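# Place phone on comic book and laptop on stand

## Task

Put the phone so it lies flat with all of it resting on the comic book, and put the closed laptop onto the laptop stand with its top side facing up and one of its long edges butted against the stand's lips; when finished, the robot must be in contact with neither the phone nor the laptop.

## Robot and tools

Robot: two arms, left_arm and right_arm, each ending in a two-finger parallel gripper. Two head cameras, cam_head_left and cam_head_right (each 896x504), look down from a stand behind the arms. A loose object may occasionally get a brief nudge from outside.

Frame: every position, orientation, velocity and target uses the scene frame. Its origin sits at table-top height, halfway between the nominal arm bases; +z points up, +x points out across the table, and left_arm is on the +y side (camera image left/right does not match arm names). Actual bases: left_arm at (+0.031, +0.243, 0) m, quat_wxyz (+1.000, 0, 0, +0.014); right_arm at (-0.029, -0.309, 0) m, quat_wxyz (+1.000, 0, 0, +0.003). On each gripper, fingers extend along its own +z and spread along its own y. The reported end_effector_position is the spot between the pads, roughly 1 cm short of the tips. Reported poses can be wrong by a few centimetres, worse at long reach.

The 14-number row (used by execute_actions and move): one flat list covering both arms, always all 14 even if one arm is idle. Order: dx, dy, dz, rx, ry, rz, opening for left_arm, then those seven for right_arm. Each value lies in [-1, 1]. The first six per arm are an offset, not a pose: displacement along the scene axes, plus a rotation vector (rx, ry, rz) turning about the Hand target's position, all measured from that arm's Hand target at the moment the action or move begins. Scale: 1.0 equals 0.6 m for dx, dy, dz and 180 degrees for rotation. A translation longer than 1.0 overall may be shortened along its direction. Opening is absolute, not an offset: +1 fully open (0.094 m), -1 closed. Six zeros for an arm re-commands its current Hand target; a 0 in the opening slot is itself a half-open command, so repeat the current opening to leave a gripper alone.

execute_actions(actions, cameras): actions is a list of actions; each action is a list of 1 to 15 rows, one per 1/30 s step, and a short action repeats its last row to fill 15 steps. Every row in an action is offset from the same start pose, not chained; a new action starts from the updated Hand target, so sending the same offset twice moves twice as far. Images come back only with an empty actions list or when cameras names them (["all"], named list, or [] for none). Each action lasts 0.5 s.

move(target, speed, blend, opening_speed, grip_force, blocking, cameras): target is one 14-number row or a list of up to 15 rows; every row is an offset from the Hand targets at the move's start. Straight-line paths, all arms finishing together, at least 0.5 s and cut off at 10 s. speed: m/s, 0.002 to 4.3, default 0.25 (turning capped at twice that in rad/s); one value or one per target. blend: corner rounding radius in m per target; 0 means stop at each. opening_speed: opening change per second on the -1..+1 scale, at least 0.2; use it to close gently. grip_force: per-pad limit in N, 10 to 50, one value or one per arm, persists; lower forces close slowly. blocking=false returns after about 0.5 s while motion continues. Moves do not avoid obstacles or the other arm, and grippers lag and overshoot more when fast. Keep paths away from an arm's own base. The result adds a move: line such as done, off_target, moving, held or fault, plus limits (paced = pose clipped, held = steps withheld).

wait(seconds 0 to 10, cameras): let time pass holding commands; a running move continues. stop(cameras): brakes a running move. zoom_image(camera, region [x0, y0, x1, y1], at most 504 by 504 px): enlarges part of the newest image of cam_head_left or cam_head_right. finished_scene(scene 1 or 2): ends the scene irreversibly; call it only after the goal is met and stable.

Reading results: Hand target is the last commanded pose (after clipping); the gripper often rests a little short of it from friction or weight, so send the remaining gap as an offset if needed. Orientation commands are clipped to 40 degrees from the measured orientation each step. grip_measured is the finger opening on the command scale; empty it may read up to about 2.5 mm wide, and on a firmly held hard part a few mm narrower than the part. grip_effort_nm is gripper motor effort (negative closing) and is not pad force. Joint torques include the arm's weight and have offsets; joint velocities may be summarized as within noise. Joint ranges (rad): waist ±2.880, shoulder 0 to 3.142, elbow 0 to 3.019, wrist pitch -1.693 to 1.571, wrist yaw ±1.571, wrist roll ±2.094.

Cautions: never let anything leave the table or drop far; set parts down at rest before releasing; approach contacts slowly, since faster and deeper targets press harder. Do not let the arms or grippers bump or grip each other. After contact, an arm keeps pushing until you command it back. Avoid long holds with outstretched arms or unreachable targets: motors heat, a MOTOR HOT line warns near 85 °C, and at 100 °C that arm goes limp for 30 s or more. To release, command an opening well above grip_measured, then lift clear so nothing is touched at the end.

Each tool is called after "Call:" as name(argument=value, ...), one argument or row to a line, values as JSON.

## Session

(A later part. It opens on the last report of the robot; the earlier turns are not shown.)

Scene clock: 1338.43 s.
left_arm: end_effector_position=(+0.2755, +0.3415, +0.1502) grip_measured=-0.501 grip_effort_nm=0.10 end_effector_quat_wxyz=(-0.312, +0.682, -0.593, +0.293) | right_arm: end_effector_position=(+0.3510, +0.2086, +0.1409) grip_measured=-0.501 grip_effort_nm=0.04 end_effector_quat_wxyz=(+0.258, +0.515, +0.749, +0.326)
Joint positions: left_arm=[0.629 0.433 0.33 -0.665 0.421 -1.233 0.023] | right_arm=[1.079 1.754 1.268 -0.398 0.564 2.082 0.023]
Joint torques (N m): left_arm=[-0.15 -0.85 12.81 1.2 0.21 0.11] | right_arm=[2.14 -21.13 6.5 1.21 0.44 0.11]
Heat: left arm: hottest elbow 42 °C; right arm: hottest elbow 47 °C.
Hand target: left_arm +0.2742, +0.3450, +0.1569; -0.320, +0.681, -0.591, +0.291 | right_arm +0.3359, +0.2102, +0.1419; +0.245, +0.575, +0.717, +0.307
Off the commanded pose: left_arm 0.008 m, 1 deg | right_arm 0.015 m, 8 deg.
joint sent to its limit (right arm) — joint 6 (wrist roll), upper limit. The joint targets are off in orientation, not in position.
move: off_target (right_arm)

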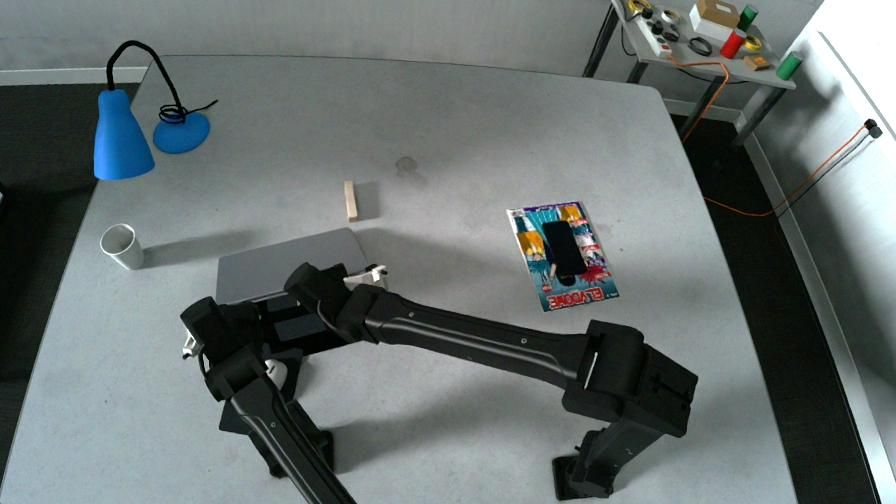

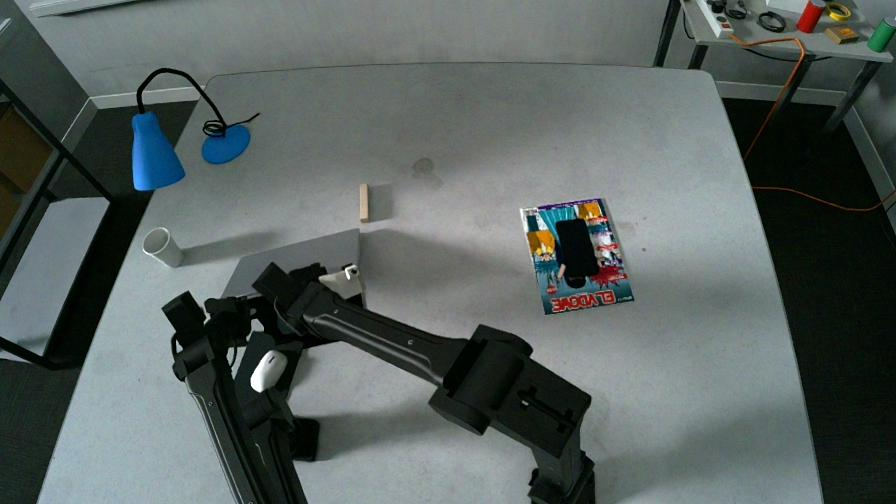

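Call:
move(
  target=[
    [-0.05,-0.0,0.1,0,0,0,-0.5,-0.04,-0.008,-0.02,0,0,0,-0.5],
  ],
  speed=0.05,
  cameras=["all"],
)

Call:
zoom_image(
  camera="cam_head_left",
  region=[190, 190, 390, 350],
)

Call:
zoom_image(
  camera="cam_head_right",
  region=[190, 190, 390, 350],
)

Scene clock: 1343.67 s.
left_arm: end_effector_position=(+0.2405, +0.3354, +0.1737) grip_measured=-0.501 grip_effort_nm=0.10 end_effector_quat_wxyz=(-0.282, +0.696, -0.593, +0.291) | right_arm: end_effector_position=(+0.3280, +0.2072, +0.1490) grip_measured=-0.501 grip_effort_nm=0.04 end_effector_quat_wxyz=(+0.263, +0.505, +0.745, +0.349)
Joint positions: left_arm=[0.78 0.35 0.413 -0.952 0.526 -1.113 0.023] | right_arm=[1.118 1.707 1.202 -0.338 0.595 2.082 0.023]
Joint torques (N m): left_arm=[-0.56 -1.03 18.81 1.07 0.29 0.18] | right_arm=[1.96 -18.32 5.91 1.09 0.18 0.1]
Motor temperatures (°C): left_arm=[22 26 42 24 28 24 29] | right_arm=[26 41 46 25 24 24 29]
Heat: left arm: hottest elbow 42 °C; right arm: hottest elbow 46 °C.
Hand target: left_arm +0.2442, +0.3450, +0.2170; -0.320, +0.681, -0.591, +0.291 | right_arm +0.3120, +0.2054, +0.1302; +0.245, +0.576, +0.717, +0.307
Off the commanded pose: left_arm 0.044 m, 5 deg | right_arm 0.025 m, 10 deg.
joint sent to its limit (right arm) — joint 6 (wrist roll), upper limit. The joint targets are off in orientation, not in position.
move: off_target (left_arm, right_arm)

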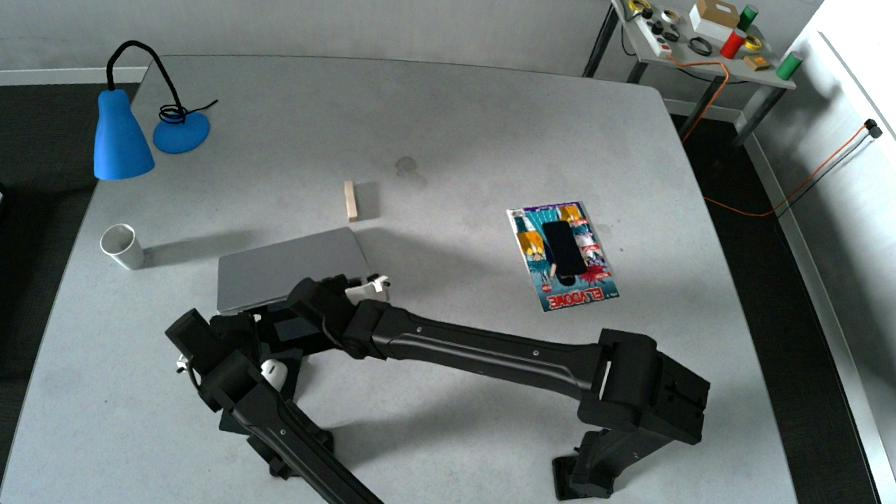

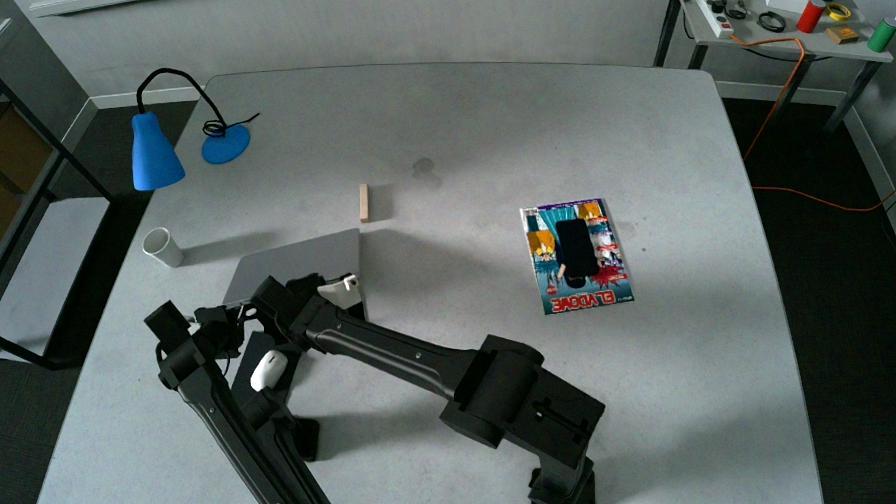

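Scaled by 2.520.

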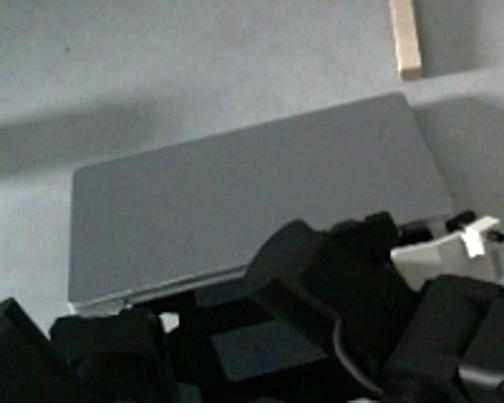

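Scaled by 2.520.

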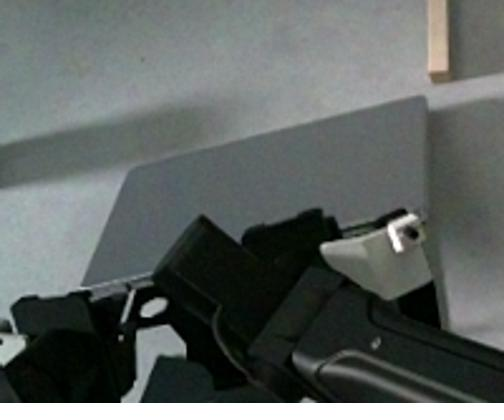

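Call:
move(
  target=[
    [-0.05,0.05,0.15,0,0,0,-0.5,-0.08,-0.05,0.06,0,0,0,-0.5],
    [-0.05,0.1,0.25,0,0,0,-0.5,-0.1,-0.25,0.25,0,0,0,-0.5],
  ],
  speed=0.08,
  cameras=["all"],
)

Call:
zoom_image(
  camera="cam_head_left",
  region=[190, 190, 390, 350],
)

Call:
zoom_image(
  camera="cam_head_right",
  region=[190, 190, 390, 350],
)

Scene clock: 1351.37 s.
left_arm: end_effector_position=(+0.2146, +0.3966, +0.3351) grip_measured=-0.501 grip_effort_nm=0.10 end_effector_quat_wxyz=(-0.294, +0.690, -0.588, +0.302) | right_arm: end_effector_position=(+0.2497, +0.0622, +0.2785) grip_measured=-0.501 grip_effort_nm=0.04 end_effector_quat_wxyz=(+0.248, +0.498, +0.760, +0.336)
Joint positions: left_arm=[1.206 0.63 0.911 -1.418 0.78 -0.676 0.023] | right_arm=[1.124 1.167 1.018 -0.728 0.56 2.082 0.023]
Joint torques (N m): left_arm=[-0.5 -0.67 17.77 0.72 0.52 0.18] | right_arm=[-0.5 -11.58 9.03 0.61 0.24 0.1]
Heat: left arm: hottest elbow 42 °C; right arm: hottest elbow 45 °C.
Hand target: left_arm +0.2142, +0.4050, +0.3670; -0.320, +0.681, -0.591, +0.291 | right_arm +0.2520, +0.0554, +0.2800; +0.245, +0.576, +0.717, +0.307
Off the commanded pose: left_arm 0.033 m, 3 deg | right_arm 0.007 m, 11 deg.
joint sent to its limit (right arm) — joint 6 (wrist roll), upper limit. The joint targets are off in orientation, not in position.
move: off_target (left_arm, right_arm)

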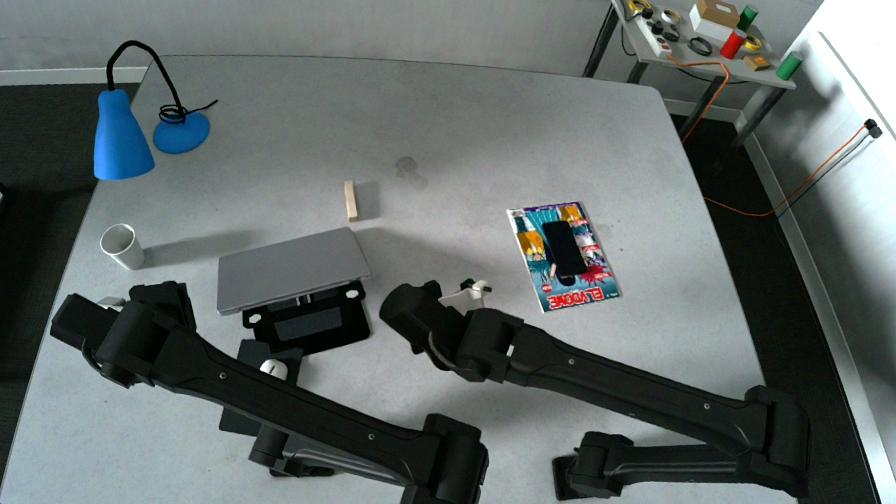

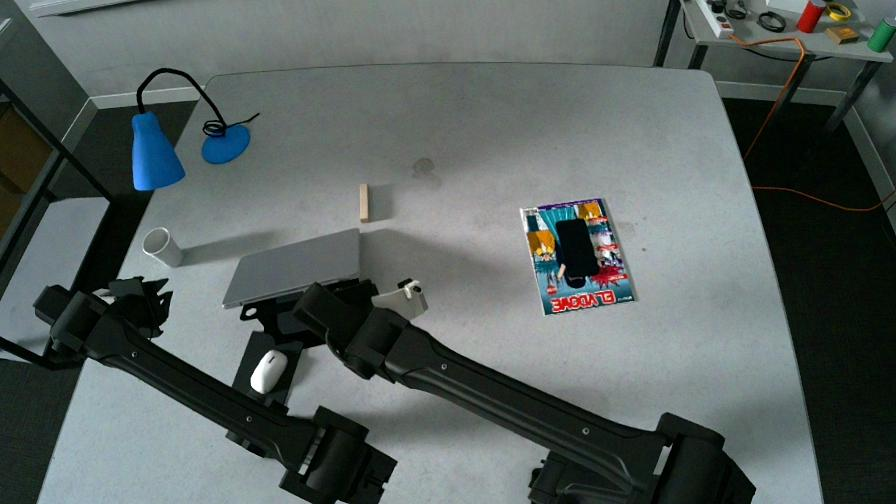

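Scaled by 2.520.

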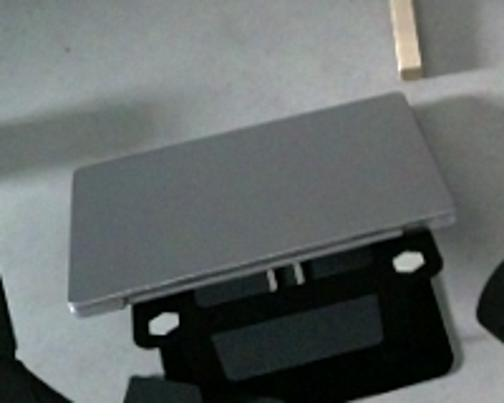

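Scaled by 2.520.

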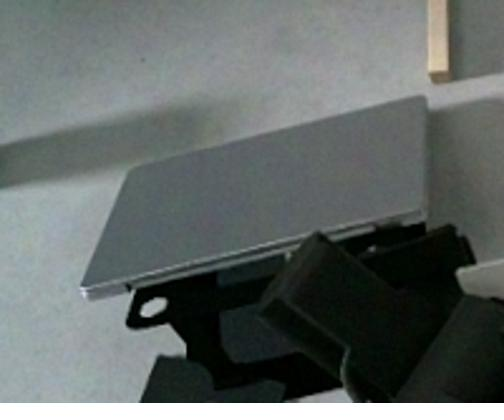

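Call:
zoom_image(
  camera="cam_head_left",
  region=[220, 220, 360, 290],
)

Call:
zoom_image(
  camera="cam_head_right",
  region=[230, 220, 370, 290],
)

Call:
zoom_image(
  camera="cam_head_left",
  region=[200, 270, 400, 370],
)

Scaled by 3.600.

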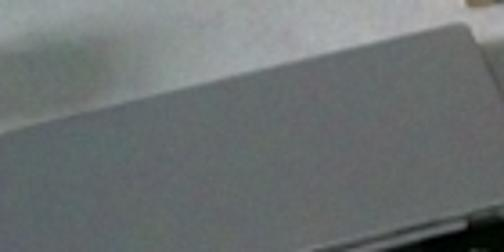

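Scaled by 3.600.

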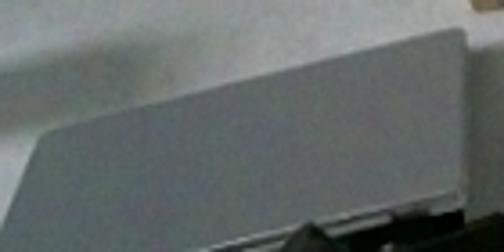

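Scaled by 2.520.

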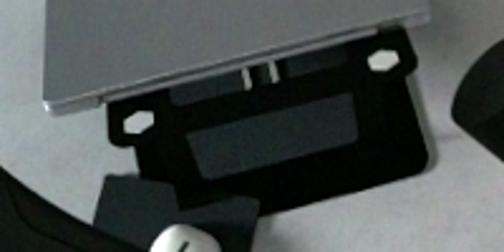

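Call:
move(
  target=[
    [0.0,-0.0,0.0,0,0,0,-0.5,0.0,-0.3,0.05,0,0,0,-0.5],
    [0.0,-0.25,-0.08,0.02,-0.0625,0.058,-1,0.0,-0.3,0.05,0,0,0,-0.5],
    [0.10,-0.261,-0.29,0.02,-0.0625,0.058,-1,0.0,-0.3,0.05,0,0,0,-0.5],
  ],
  speed=0.15,
  cameras=["all"],
)

Call:
zoom_image(
  camera="cam_head_left",
  region=[190, 210, 390, 370],
)

Call:
zoom_image(
  camera="cam_head_right",
  region=[190, 210, 390, 370],
)

Scene clock: 1392.37 s.
left_arm: end_effector_position=(+0.2713, +0.2462, +0.1977) grip_measured=-0.981 grip_effort_nm=-1.00 end_effector_quat_wxyz=(-0.420, +0.688, -0.502, +0.313) | right_arm: end_effector_position=(+0.2534, -0.1175, +0.3185) grip_measured=-0.501 grip_effort_nm=0.04 end_effector_quat_wxyz=(+0.244, +0.573, +0.714, +0.318)
Joint positions: left_arm=[-0.455 0.183 0.318 -0.73 -0.635 -1.962 0.001] | right_arm=[0.792 0.769 0.896 -0.955 0.399 1.993 0.023]
Joint torques (N m): left_arm=[-0.21 3.02 10.74 2.18 -0.15 0.19] | right_arm=[-0.38 -4.6 8.06 0.77 0.17 0.04]
Heat: left arm: hottest elbow 44 °C; right arm: hottest elbow 45 °C.
Hand target: left_arm +0.2742, +0.2484, +0.1929; -0.423, +0.689, -0.501, +0.308 | right_arm +0.2520, -0.1247, +0.3101; +0.245, +0.576, +0.717, +0.307
Off the commanded pose: left_arm 0.006 m, 1 deg | right_arm 0.011 m, 1 deg.
move: off_target (right_arm); target 2's new opening was sent with left_arm's hand 0.016 m and 2 deg from that target

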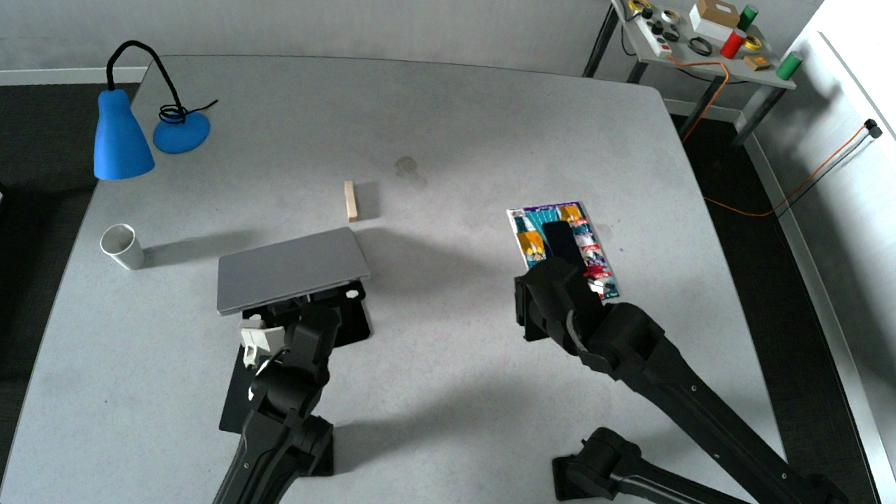

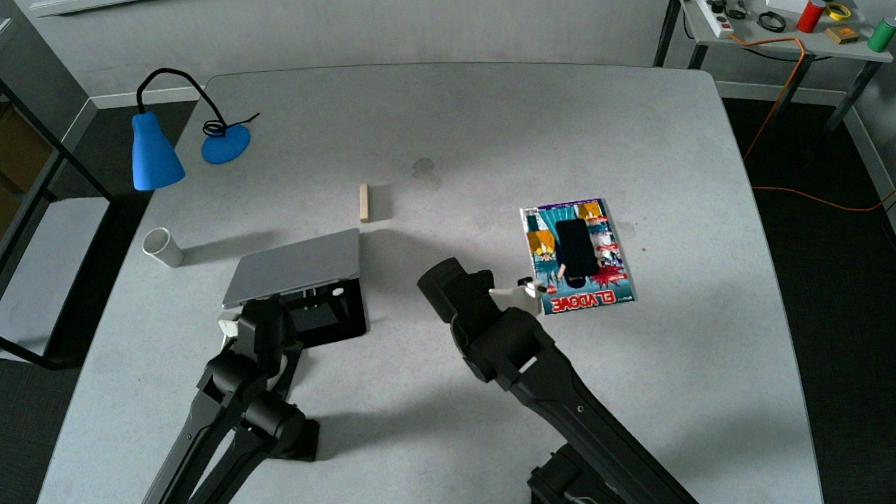

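Scaled by 2.520.

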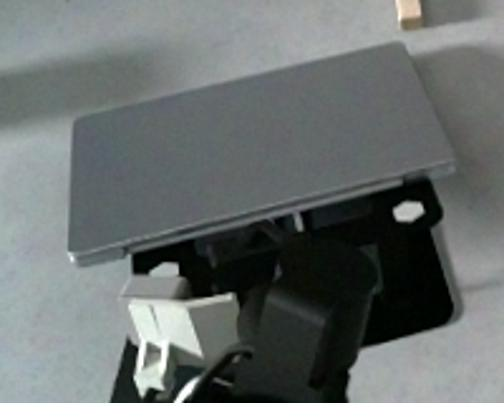

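Scaled by 2.520.

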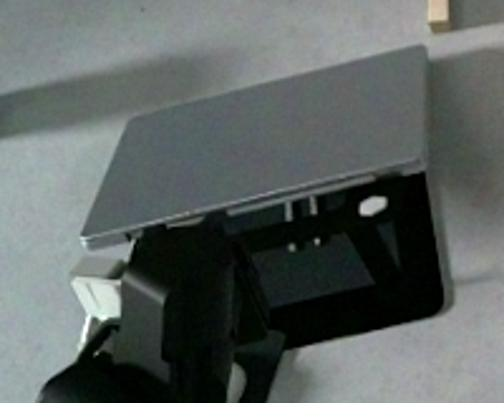

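Call:
move(
  target=[
    [0.03,0.015,-0.065,0,0,0,-1,0.0,0,0,0,0,0,-0.5],
  ],
  speed=0.05,
  cameras=["all"],
)

Call:
zoom_image(
  camera="cam_head_left",
  region=[190, 210, 390, 370],
)

Call:
zoom_image(
  camera="cam_head_right",
  region=[190, 210, 390, 370],
)

Scene clock: 1399.60 s.
left_arm: end_effector_position=(+0.2904, +0.2543, +0.1587) grip_measured=-0.981 grip_effort_nm=-1.00 end_effector_quat_wxyz=(-0.420, +0.688, -0.502, +0.312) | right_arm: end_effector_position=(+0.2534, -0.1175, +0.3185) grip_measured=-0.501 grip_effort_nm=0.04 end_effector_quat_wxyz=(+0.244, +0.573, +0.714, +0.318)
Joint positions: left_arm=[-0.324 0.251 0.214 -0.513 -0.525 -1.877 0.001] | right_arm=[0.792 0.769 0.896 -0.955 0.399 1.993 0.023]
Joint torques (N m): left_arm=[-0.03 2.02 10.88 2.55 -0.08 0.1] | right_arm=[-0.32 -4.6 8.05 0.8 0.17 0.03]
Heat: left arm: hottest elbow 43 °C; right arm: hottest elbow 45 °C.
Hand target: left_arm +0.2922, +0.2574, +0.1540; -0.423, +0.689, -0.501, +0.308 | right_arm +0.2520, -0.1247, +0.3101; +0.245, +0.576, +0.717, +0.307
Off the commanded pose: left_arm 0.006 m, 1 deg | right_arm 0.011 m, 1 deg.
move: off_target (right_arm)

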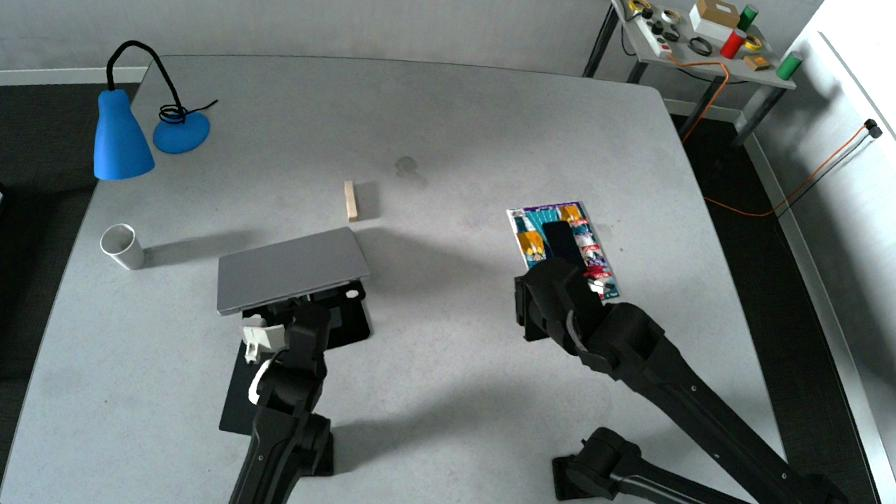

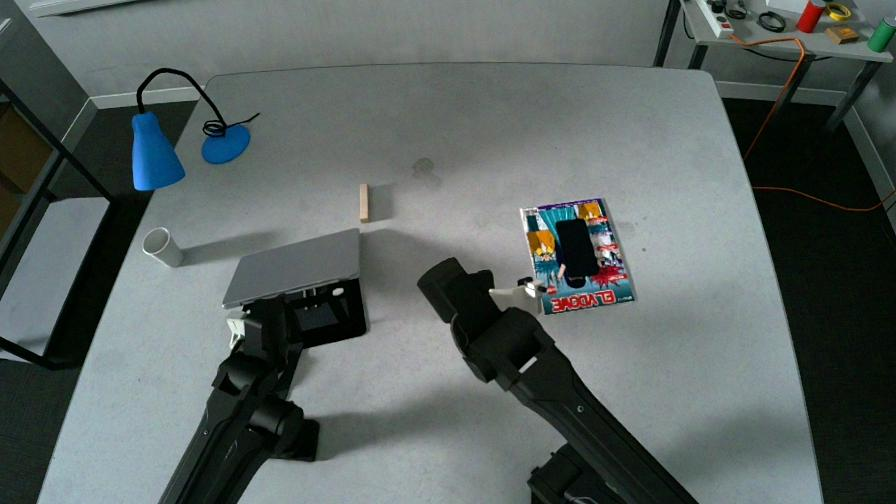

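Scaled by 2.520.

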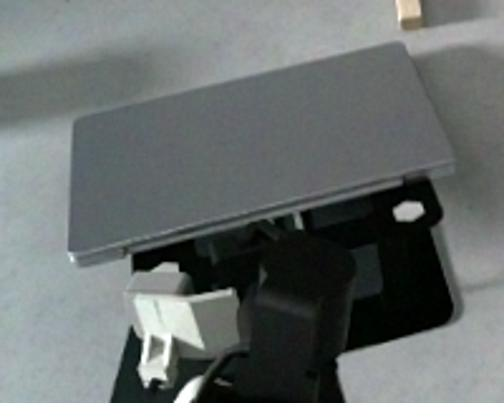

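Scaled by 2.520.

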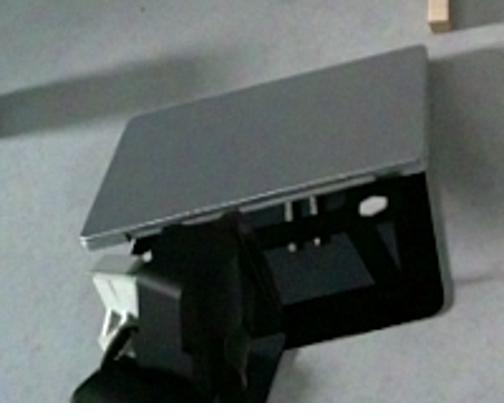

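Call:
move(
  target=[
    [0.035,0.011,-0.018,0,0,0,-1,0.0,0,0,0,0,0,-0.5],
  ],
  speed=0.04,
  cameras=["all"],
)

Call:
zoom_image(
  camera="cam_head_left",
  region=[190, 210, 390, 370],
)

Call:
zoom_image(
  camera="cam_head_right",
  region=[190, 210, 390, 370],
)

Scene clock: 1404.20 s.
left_arm: end_effector_position=(+0.3122, +0.2603, +0.1477) grip_measured=-0.981 grip_effort_nm=-1.00 end_effector_quat_wxyz=(-0.420, +0.688, -0.503, +0.312) | right_arm: end_effector_position=(+0.2534, -0.1175, +0.3185) grip_measured=-0.501 grip_effort_nm=0.04 end_effector_quat_wxyz=(+0.244, +0.573, +0.714, +0.318)
Joint positions: left_arm=[-0.235 0.391 0.197 -0.333 -0.448 -1.826 0.001] | right_arm=[0.792 0.769 0.896 -0.955 0.399 1.993 0.023]
Joint torques (N m): left_arm=[-0.44 0.79 10.63 2.29 -0.08 0.13] | right_arm=[-0.32 -4.6 8.05 0.79 0.17 0.04]
Heat: left arm: hottest elbow 43 °C; right arm: hottest elbow 45 °C.
Hand target: left_arm +0.3132, +0.2640, +0.1430; -0.423, +0.690, -0.502, +0.307 | right_arm +0.2520, -0.1247, +0.3101; +0.245, +0.576, +0.717, +0.307
Off the commanded pose: left_arm 0.006 m, 1 deg | right_arm 0.011 m, 1 deg.
move: off_target (right_arm)

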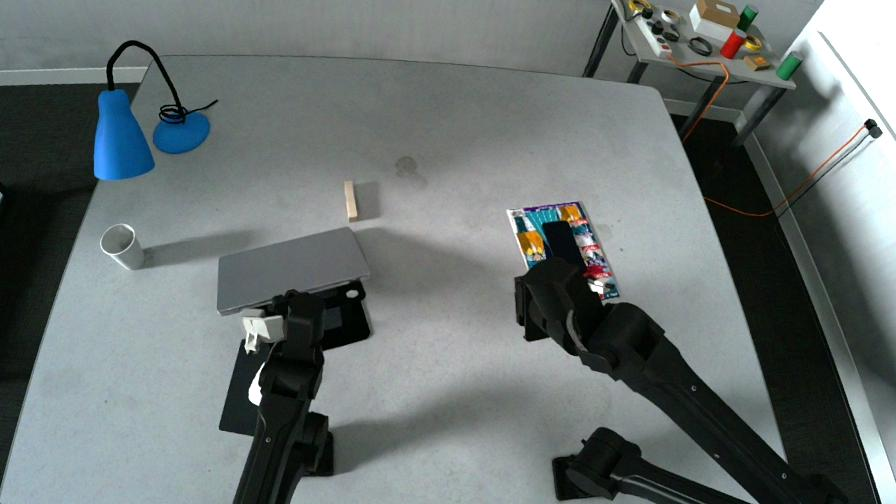

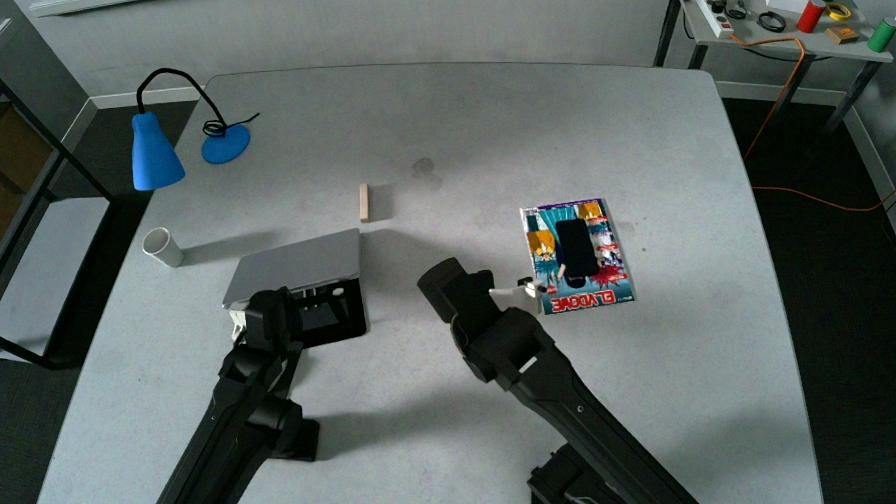

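Scaled by 2.520.

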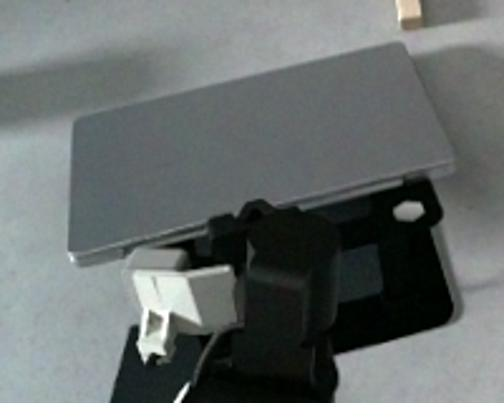

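Scaled by 2.520.

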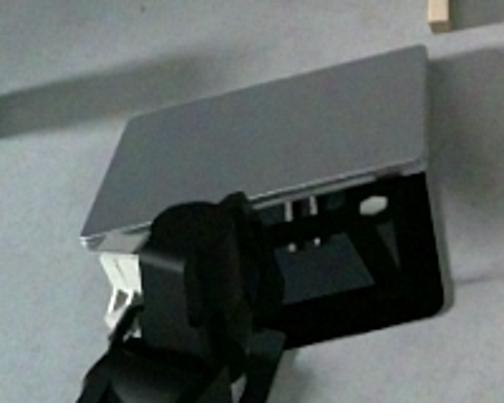

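Call:
move(
  target=[
    [-0.02,-0.004,-0.02,0,0,0,-1,0.0,0,0,0,0,0,-0.5],
    [0.02,0.007,-0.045,0,0,0,-1,0.0,0,0,0,0,0,-0.5],
  ],
  speed=0.04,
  cameras=["all"],
)

Call:
zoom_image(
  camera="cam_head_left",
  region=[190, 210, 390, 370],
)

Call:
zoom_image(
  camera="cam_head_right",
  region=[190, 210, 390, 370],
)

Scene clock: 1411.17 s.
left_arm: end_effector_position=(+0.3304, +0.2635, +0.1408) grip_measured=-0.981 grip_effort_nm=-0.98 end_effector_quat_wxyz=(-0.432, +0.680, -0.493, +0.328) | right_arm: end_effector_position=(+0.2534, -0.1175, +0.3185) grip_measured=-0.501 grip_effort_nm=0.04 end_effector_quat_wxyz=(+0.244, +0.573, +0.714, +0.318)
Joint positions: left_arm=[-0.195 0.508 0.165 -0.122 -0.416 -1.793 0.001] | right_arm=[0.792 0.769 0.896 -0.955 0.399 1.993 0.023]
Joint torques (N m): left_arm=[-0.32 1.08 8.46 2.03 0.09 0.01] | right_arm=[-0.32 -4.6 8.08 0.77 0.17 0.03]
Motor temperatures (°C): left_arm=[22 26 43 24 28 24 29] | right_arm=[26 36 45 25 24 24 28]
Heat: left arm: hottest elbow 43 °C; right arm: hottest elbow 45 °C.
Hand target: left_arm +0.3252, +0.2682, +0.1161; -0.423, +0.689, -0.502, +0.308 | right_arm +0.2520, -0.1247, +0.3101; +0.245, +0.576, +0.717, +0.307
Off the commanded pose: left_arm 0.026 m, 3 deg | right_arm 0.011 m, 1 deg.
move: off_target (left_arm, right_arm)

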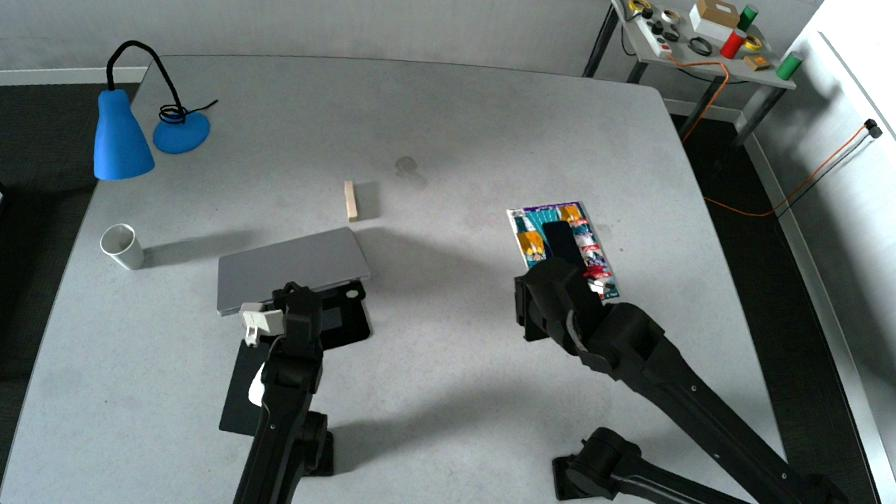

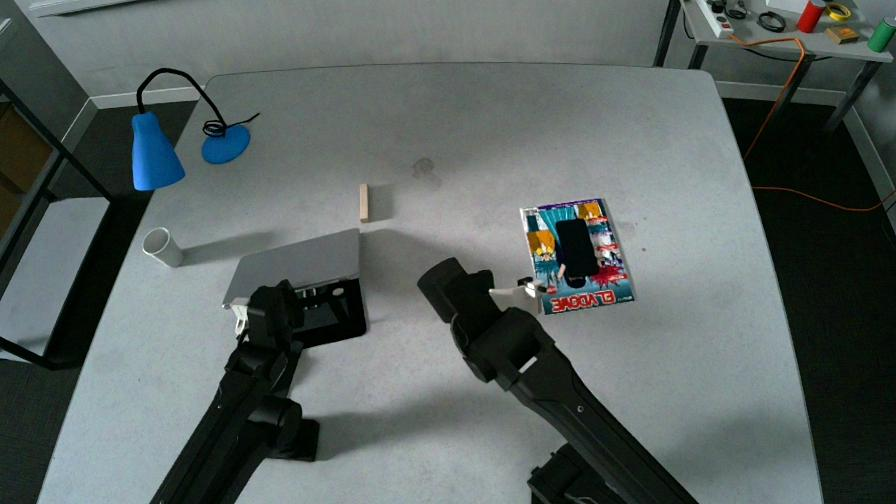

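Scaled by 2.520.

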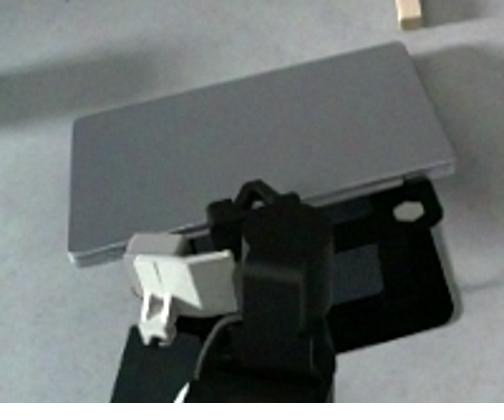

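Scaled by 2.520.

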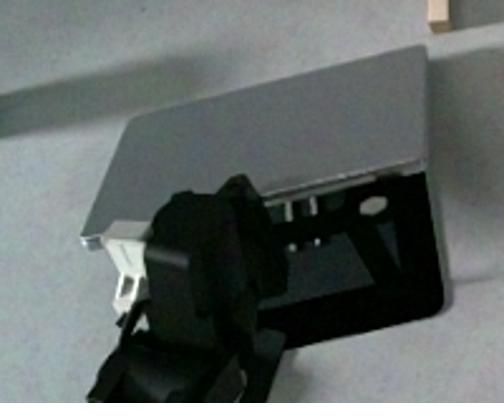

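Call:
move(
  target=[
    [-0.06,-0.02,0.10,0,0,0,-1,0.0,0,0,0,0,0,-0.5],
    [-0.08,-0.03,0.16,-0.06,0.185,0,-1,0.0,0,0,0,0,0,-0.5],
    [-0.05,-0.024,0.065,-0.06,0.185,0,-1,0.0,0,0,0,0,0,-0.5],
  ],
  speed=0.08,
  cameras=["all"],
)

Call:
zoom_image(
  camera="cam_head_left",
  region=[190, 210, 390, 370],
)

Call:
zoom_image(
  camera="cam_head_right",
  region=[190, 210, 390, 370],
)

Scene clock: 1425.33 s.
left_arm: end_effector_position=(+0.2934, +0.2504, +0.1598) grip_measured=-0.981 grip_effort_nm=-0.97 end_effector_quat_wxyz=(-0.195, +0.783, -0.573, +0.144) | right_arm: end_effector_position=(+0.2534, -0.1175, +0.3185) grip_measured=-0.501 grip_effort_nm=0.04 end_effector_quat_wxyz=(+0.244, +0.573, +0.714, +0.318)
Joint positions: left_arm=[-0.117 0.691 0.574 -0.996 -0.18 -1.925 0.001] | right_arm=[0.792 0.769 0.896 -0.955 0.399 1.993 0.023]
Joint torques (N m): left_arm=[0.38 -1.32 10.39 1.5 -0.08 0.13] | right_arm=[-0.38 -4.6 8.06 0.79 0.18 0.03]
Heat: left arm: hottest elbow 42 °C; right arm: hottest elbow 45 °C.
Hand target: left_arm +0.2953, +0.2538, +0.1552; -0.196, +0.785, -0.571, +0.143 | right_arm +0.2520, -0.1247, +0.3101; +0.245, +0.576, +0.717, +0.307
Off the commanded pose: left_arm 0.006 m, 0 deg | right_arm 0.011 m, 1 deg.
move: off_target (right_arm)

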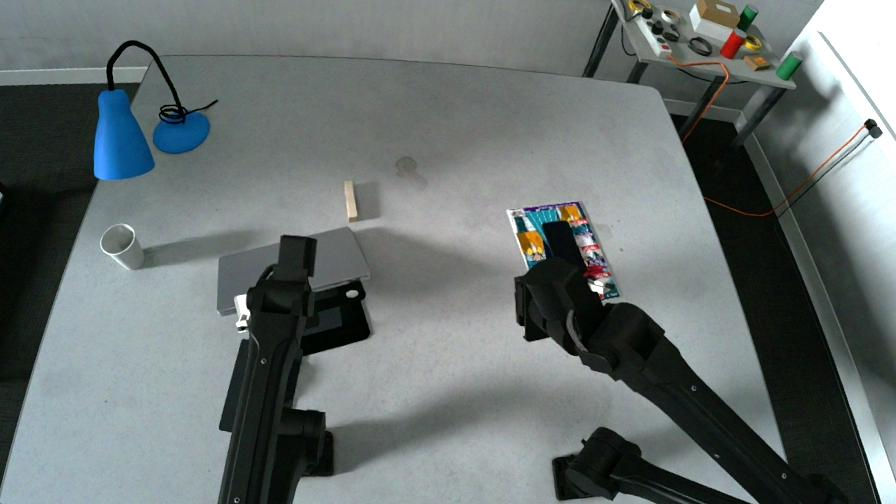

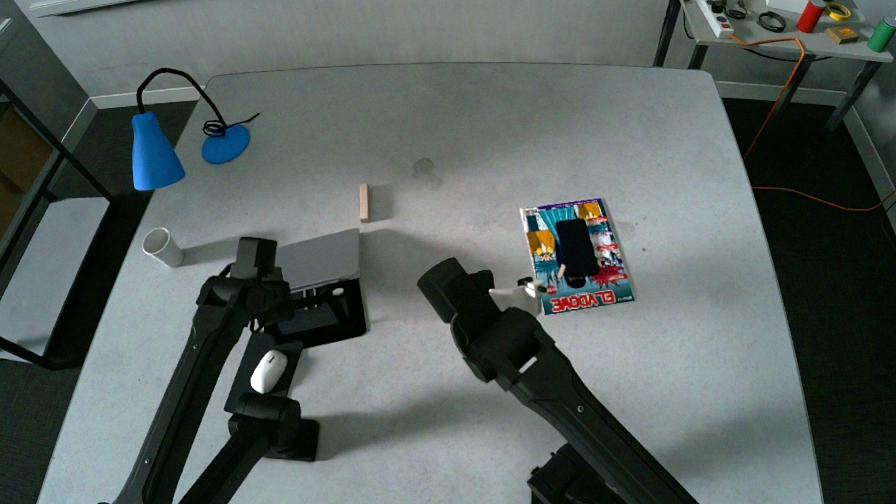

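Scaled by 2.520.

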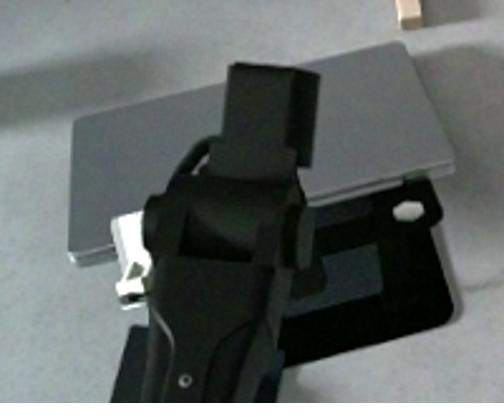

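Scaled by 2.520.

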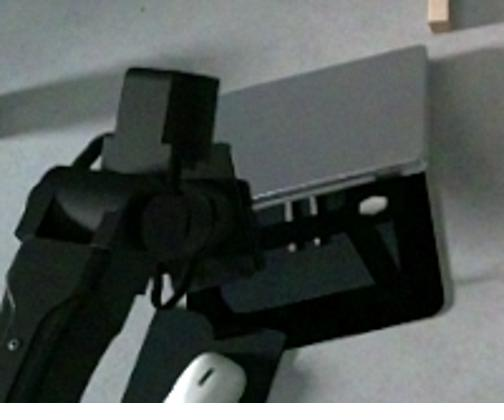

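Call:
move(
  target=[
    [0.0,0,-0.03,0,0,0,-1,0.0,0,0,0,0,0,-0.5],
    [0.05,0.016,-0.04,0,0,0,-1,0.0,0,0,0,0,0,-0.5],
  ],
  speed=0.04,
  cameras=["all"],
)

Call:
zoom_image(
  camera="cam_head_left",
  region=[190, 210, 390, 370],
)

Call:
zoom_image(
  camera="cam_head_right",
  region=[190, 210, 390, 370],
)

Scene clock: 1430.47 s.
left_arm: end_effector_position=(+0.3118, +0.2590, +0.1214) grip_measured=-0.981 grip_effort_nm=-0.97 end_effector_quat_wxyz=(-0.183, +0.785, -0.577, +0.128) | right_arm: end_effector_position=(+0.2534, -0.1175, +0.3185) grip_measured=-0.501 grip_effort_nm=0.04 end_effector_quat_wxyz=(+0.244, +0.573, +0.714, +0.318)
Joint positions: left_arm=[-0.064 0.818 0.532 -0.859 -0.155 -1.876 0.001] | right_arm=[0.792 0.769 0.896 -0.955 0.399 1.993 0.023]
Joint torques (N m): left_arm=[0.09 -3.55 12.55 2.14 -0.12 0.12] | right_arm=[-0.32 -4.6 8.06 0.77 0.17 0.03]
Heat: left arm: hottest elbow 42 °C; right arm: hottest elbow 45 °C.
Hand target: left_arm +0.3253, +0.2633, +0.1312; -0.196, +0.785, -0.571, +0.143 | right_arm +0.2520, -0.1247, +0.3101; +0.245, +0.576, +0.717, +0.307
Off the commanded pose: left_arm 0.017 m, 2 deg | right_arm 0.011 m, 1 deg.
move: off_target (left_arm, right_arm)

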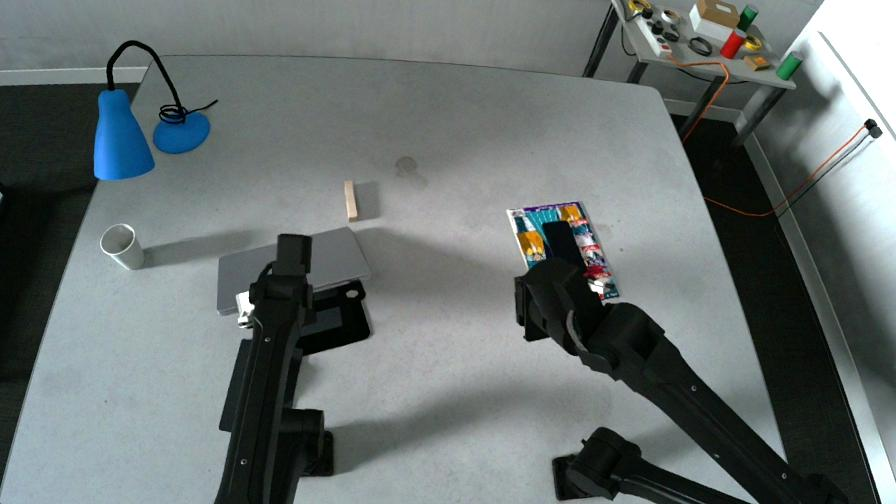

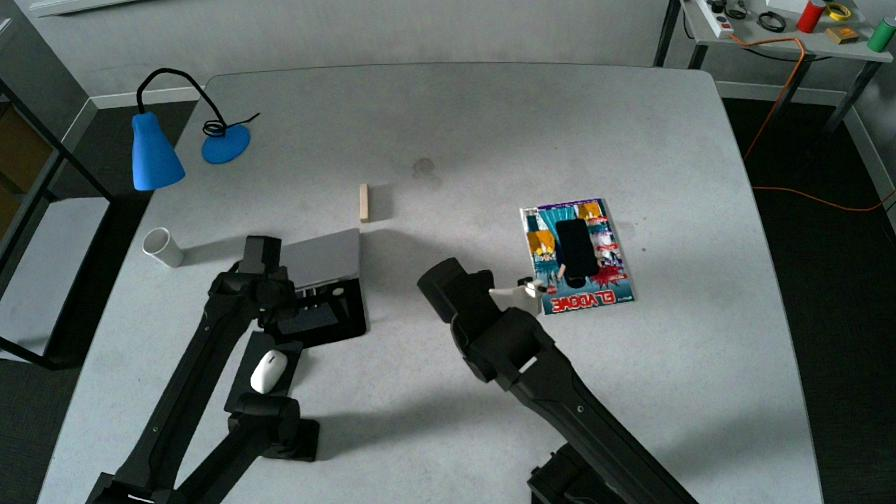

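Scaled by 2.520.

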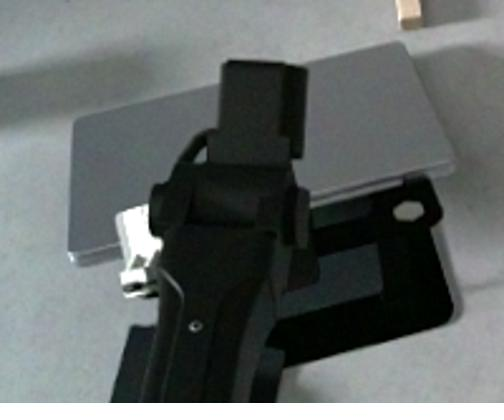

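Scaled by 2.520.

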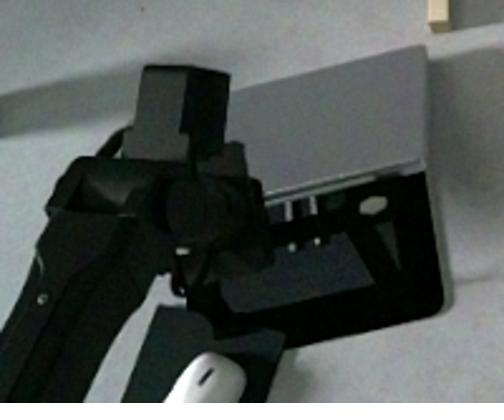

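Call:
move(
  target=[
    [0.035,0.011,0.01,0,0,0,-1,0.0,0,0,0,0,0,-0.5],
  ],
  speed=0.04,
  cameras=["all"],
)

Call:
zoom_image(
  camera="cam_head_left",
  region=[190, 210, 390, 370],
)

Call:
zoom_image(
  camera="cam_head_right",
  region=[190, 210, 390, 370],
)

Scene clock: 1436.00 s.
left_arm: end_effector_position=(+0.3131, +0.2627, +0.1117) grip_measured=-0.981 grip_effort_nm=-0.97 end_effector_quat_wxyz=(-0.170, +0.789, -0.579, +0.117) | right_arm: end_effector_position=(+0.2534, -0.1175, +0.3185) grip_measured=-0.501 grip_effort_nm=0.04 end_effector_quat_wxyz=(+0.244, +0.573, +0.714, +0.318)
Joint positions: left_arm=[-0.041 0.858 0.532 -0.85 -0.138 -1.86 0.001] | right_arm=[0.792 0.769 0.896 -0.955 0.399 1.993 0.023]
Joint torques (N m): left_arm=[0.5 -1.61 16.55 2.35 -0.35 0.19] | right_arm=[-0.32 -4.66 8.08 0.77 0.17 0.03]
Heat: left arm: hottest elbow 42 °C; right arm: hottest elbow 45 °C.
Hand target: left_arm +0.3462, +0.2700, +0.1371; -0.196, +0.785, -0.571, +0.143 | right_arm +0.2520, -0.1247, +0.3101; +0.245, +0.576, +0.717, +0.307
Off the commanded pose: left_arm 0.043 m, 4 deg | right_arm 0.011 m, 1 deg.
move: off_target (left_arm, right_arm)

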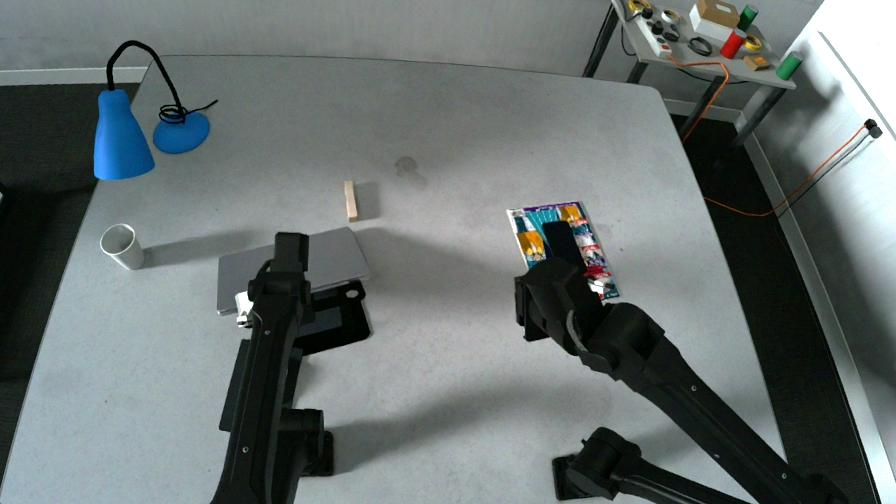

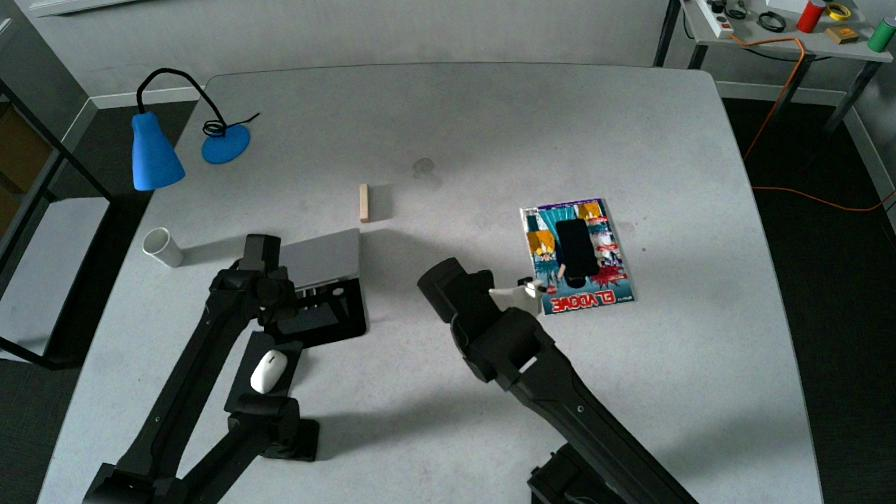

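Scaled by 2.520.

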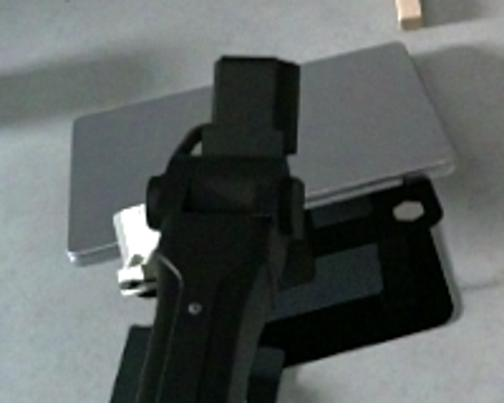

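Scaled by 2.520.

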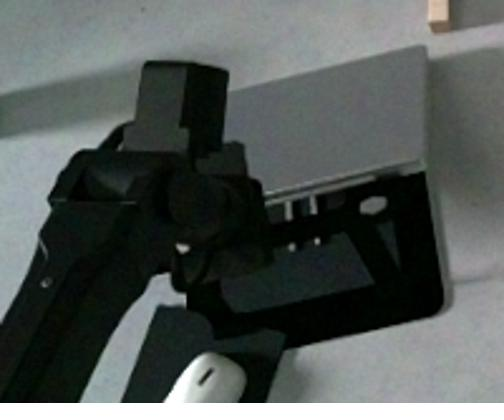

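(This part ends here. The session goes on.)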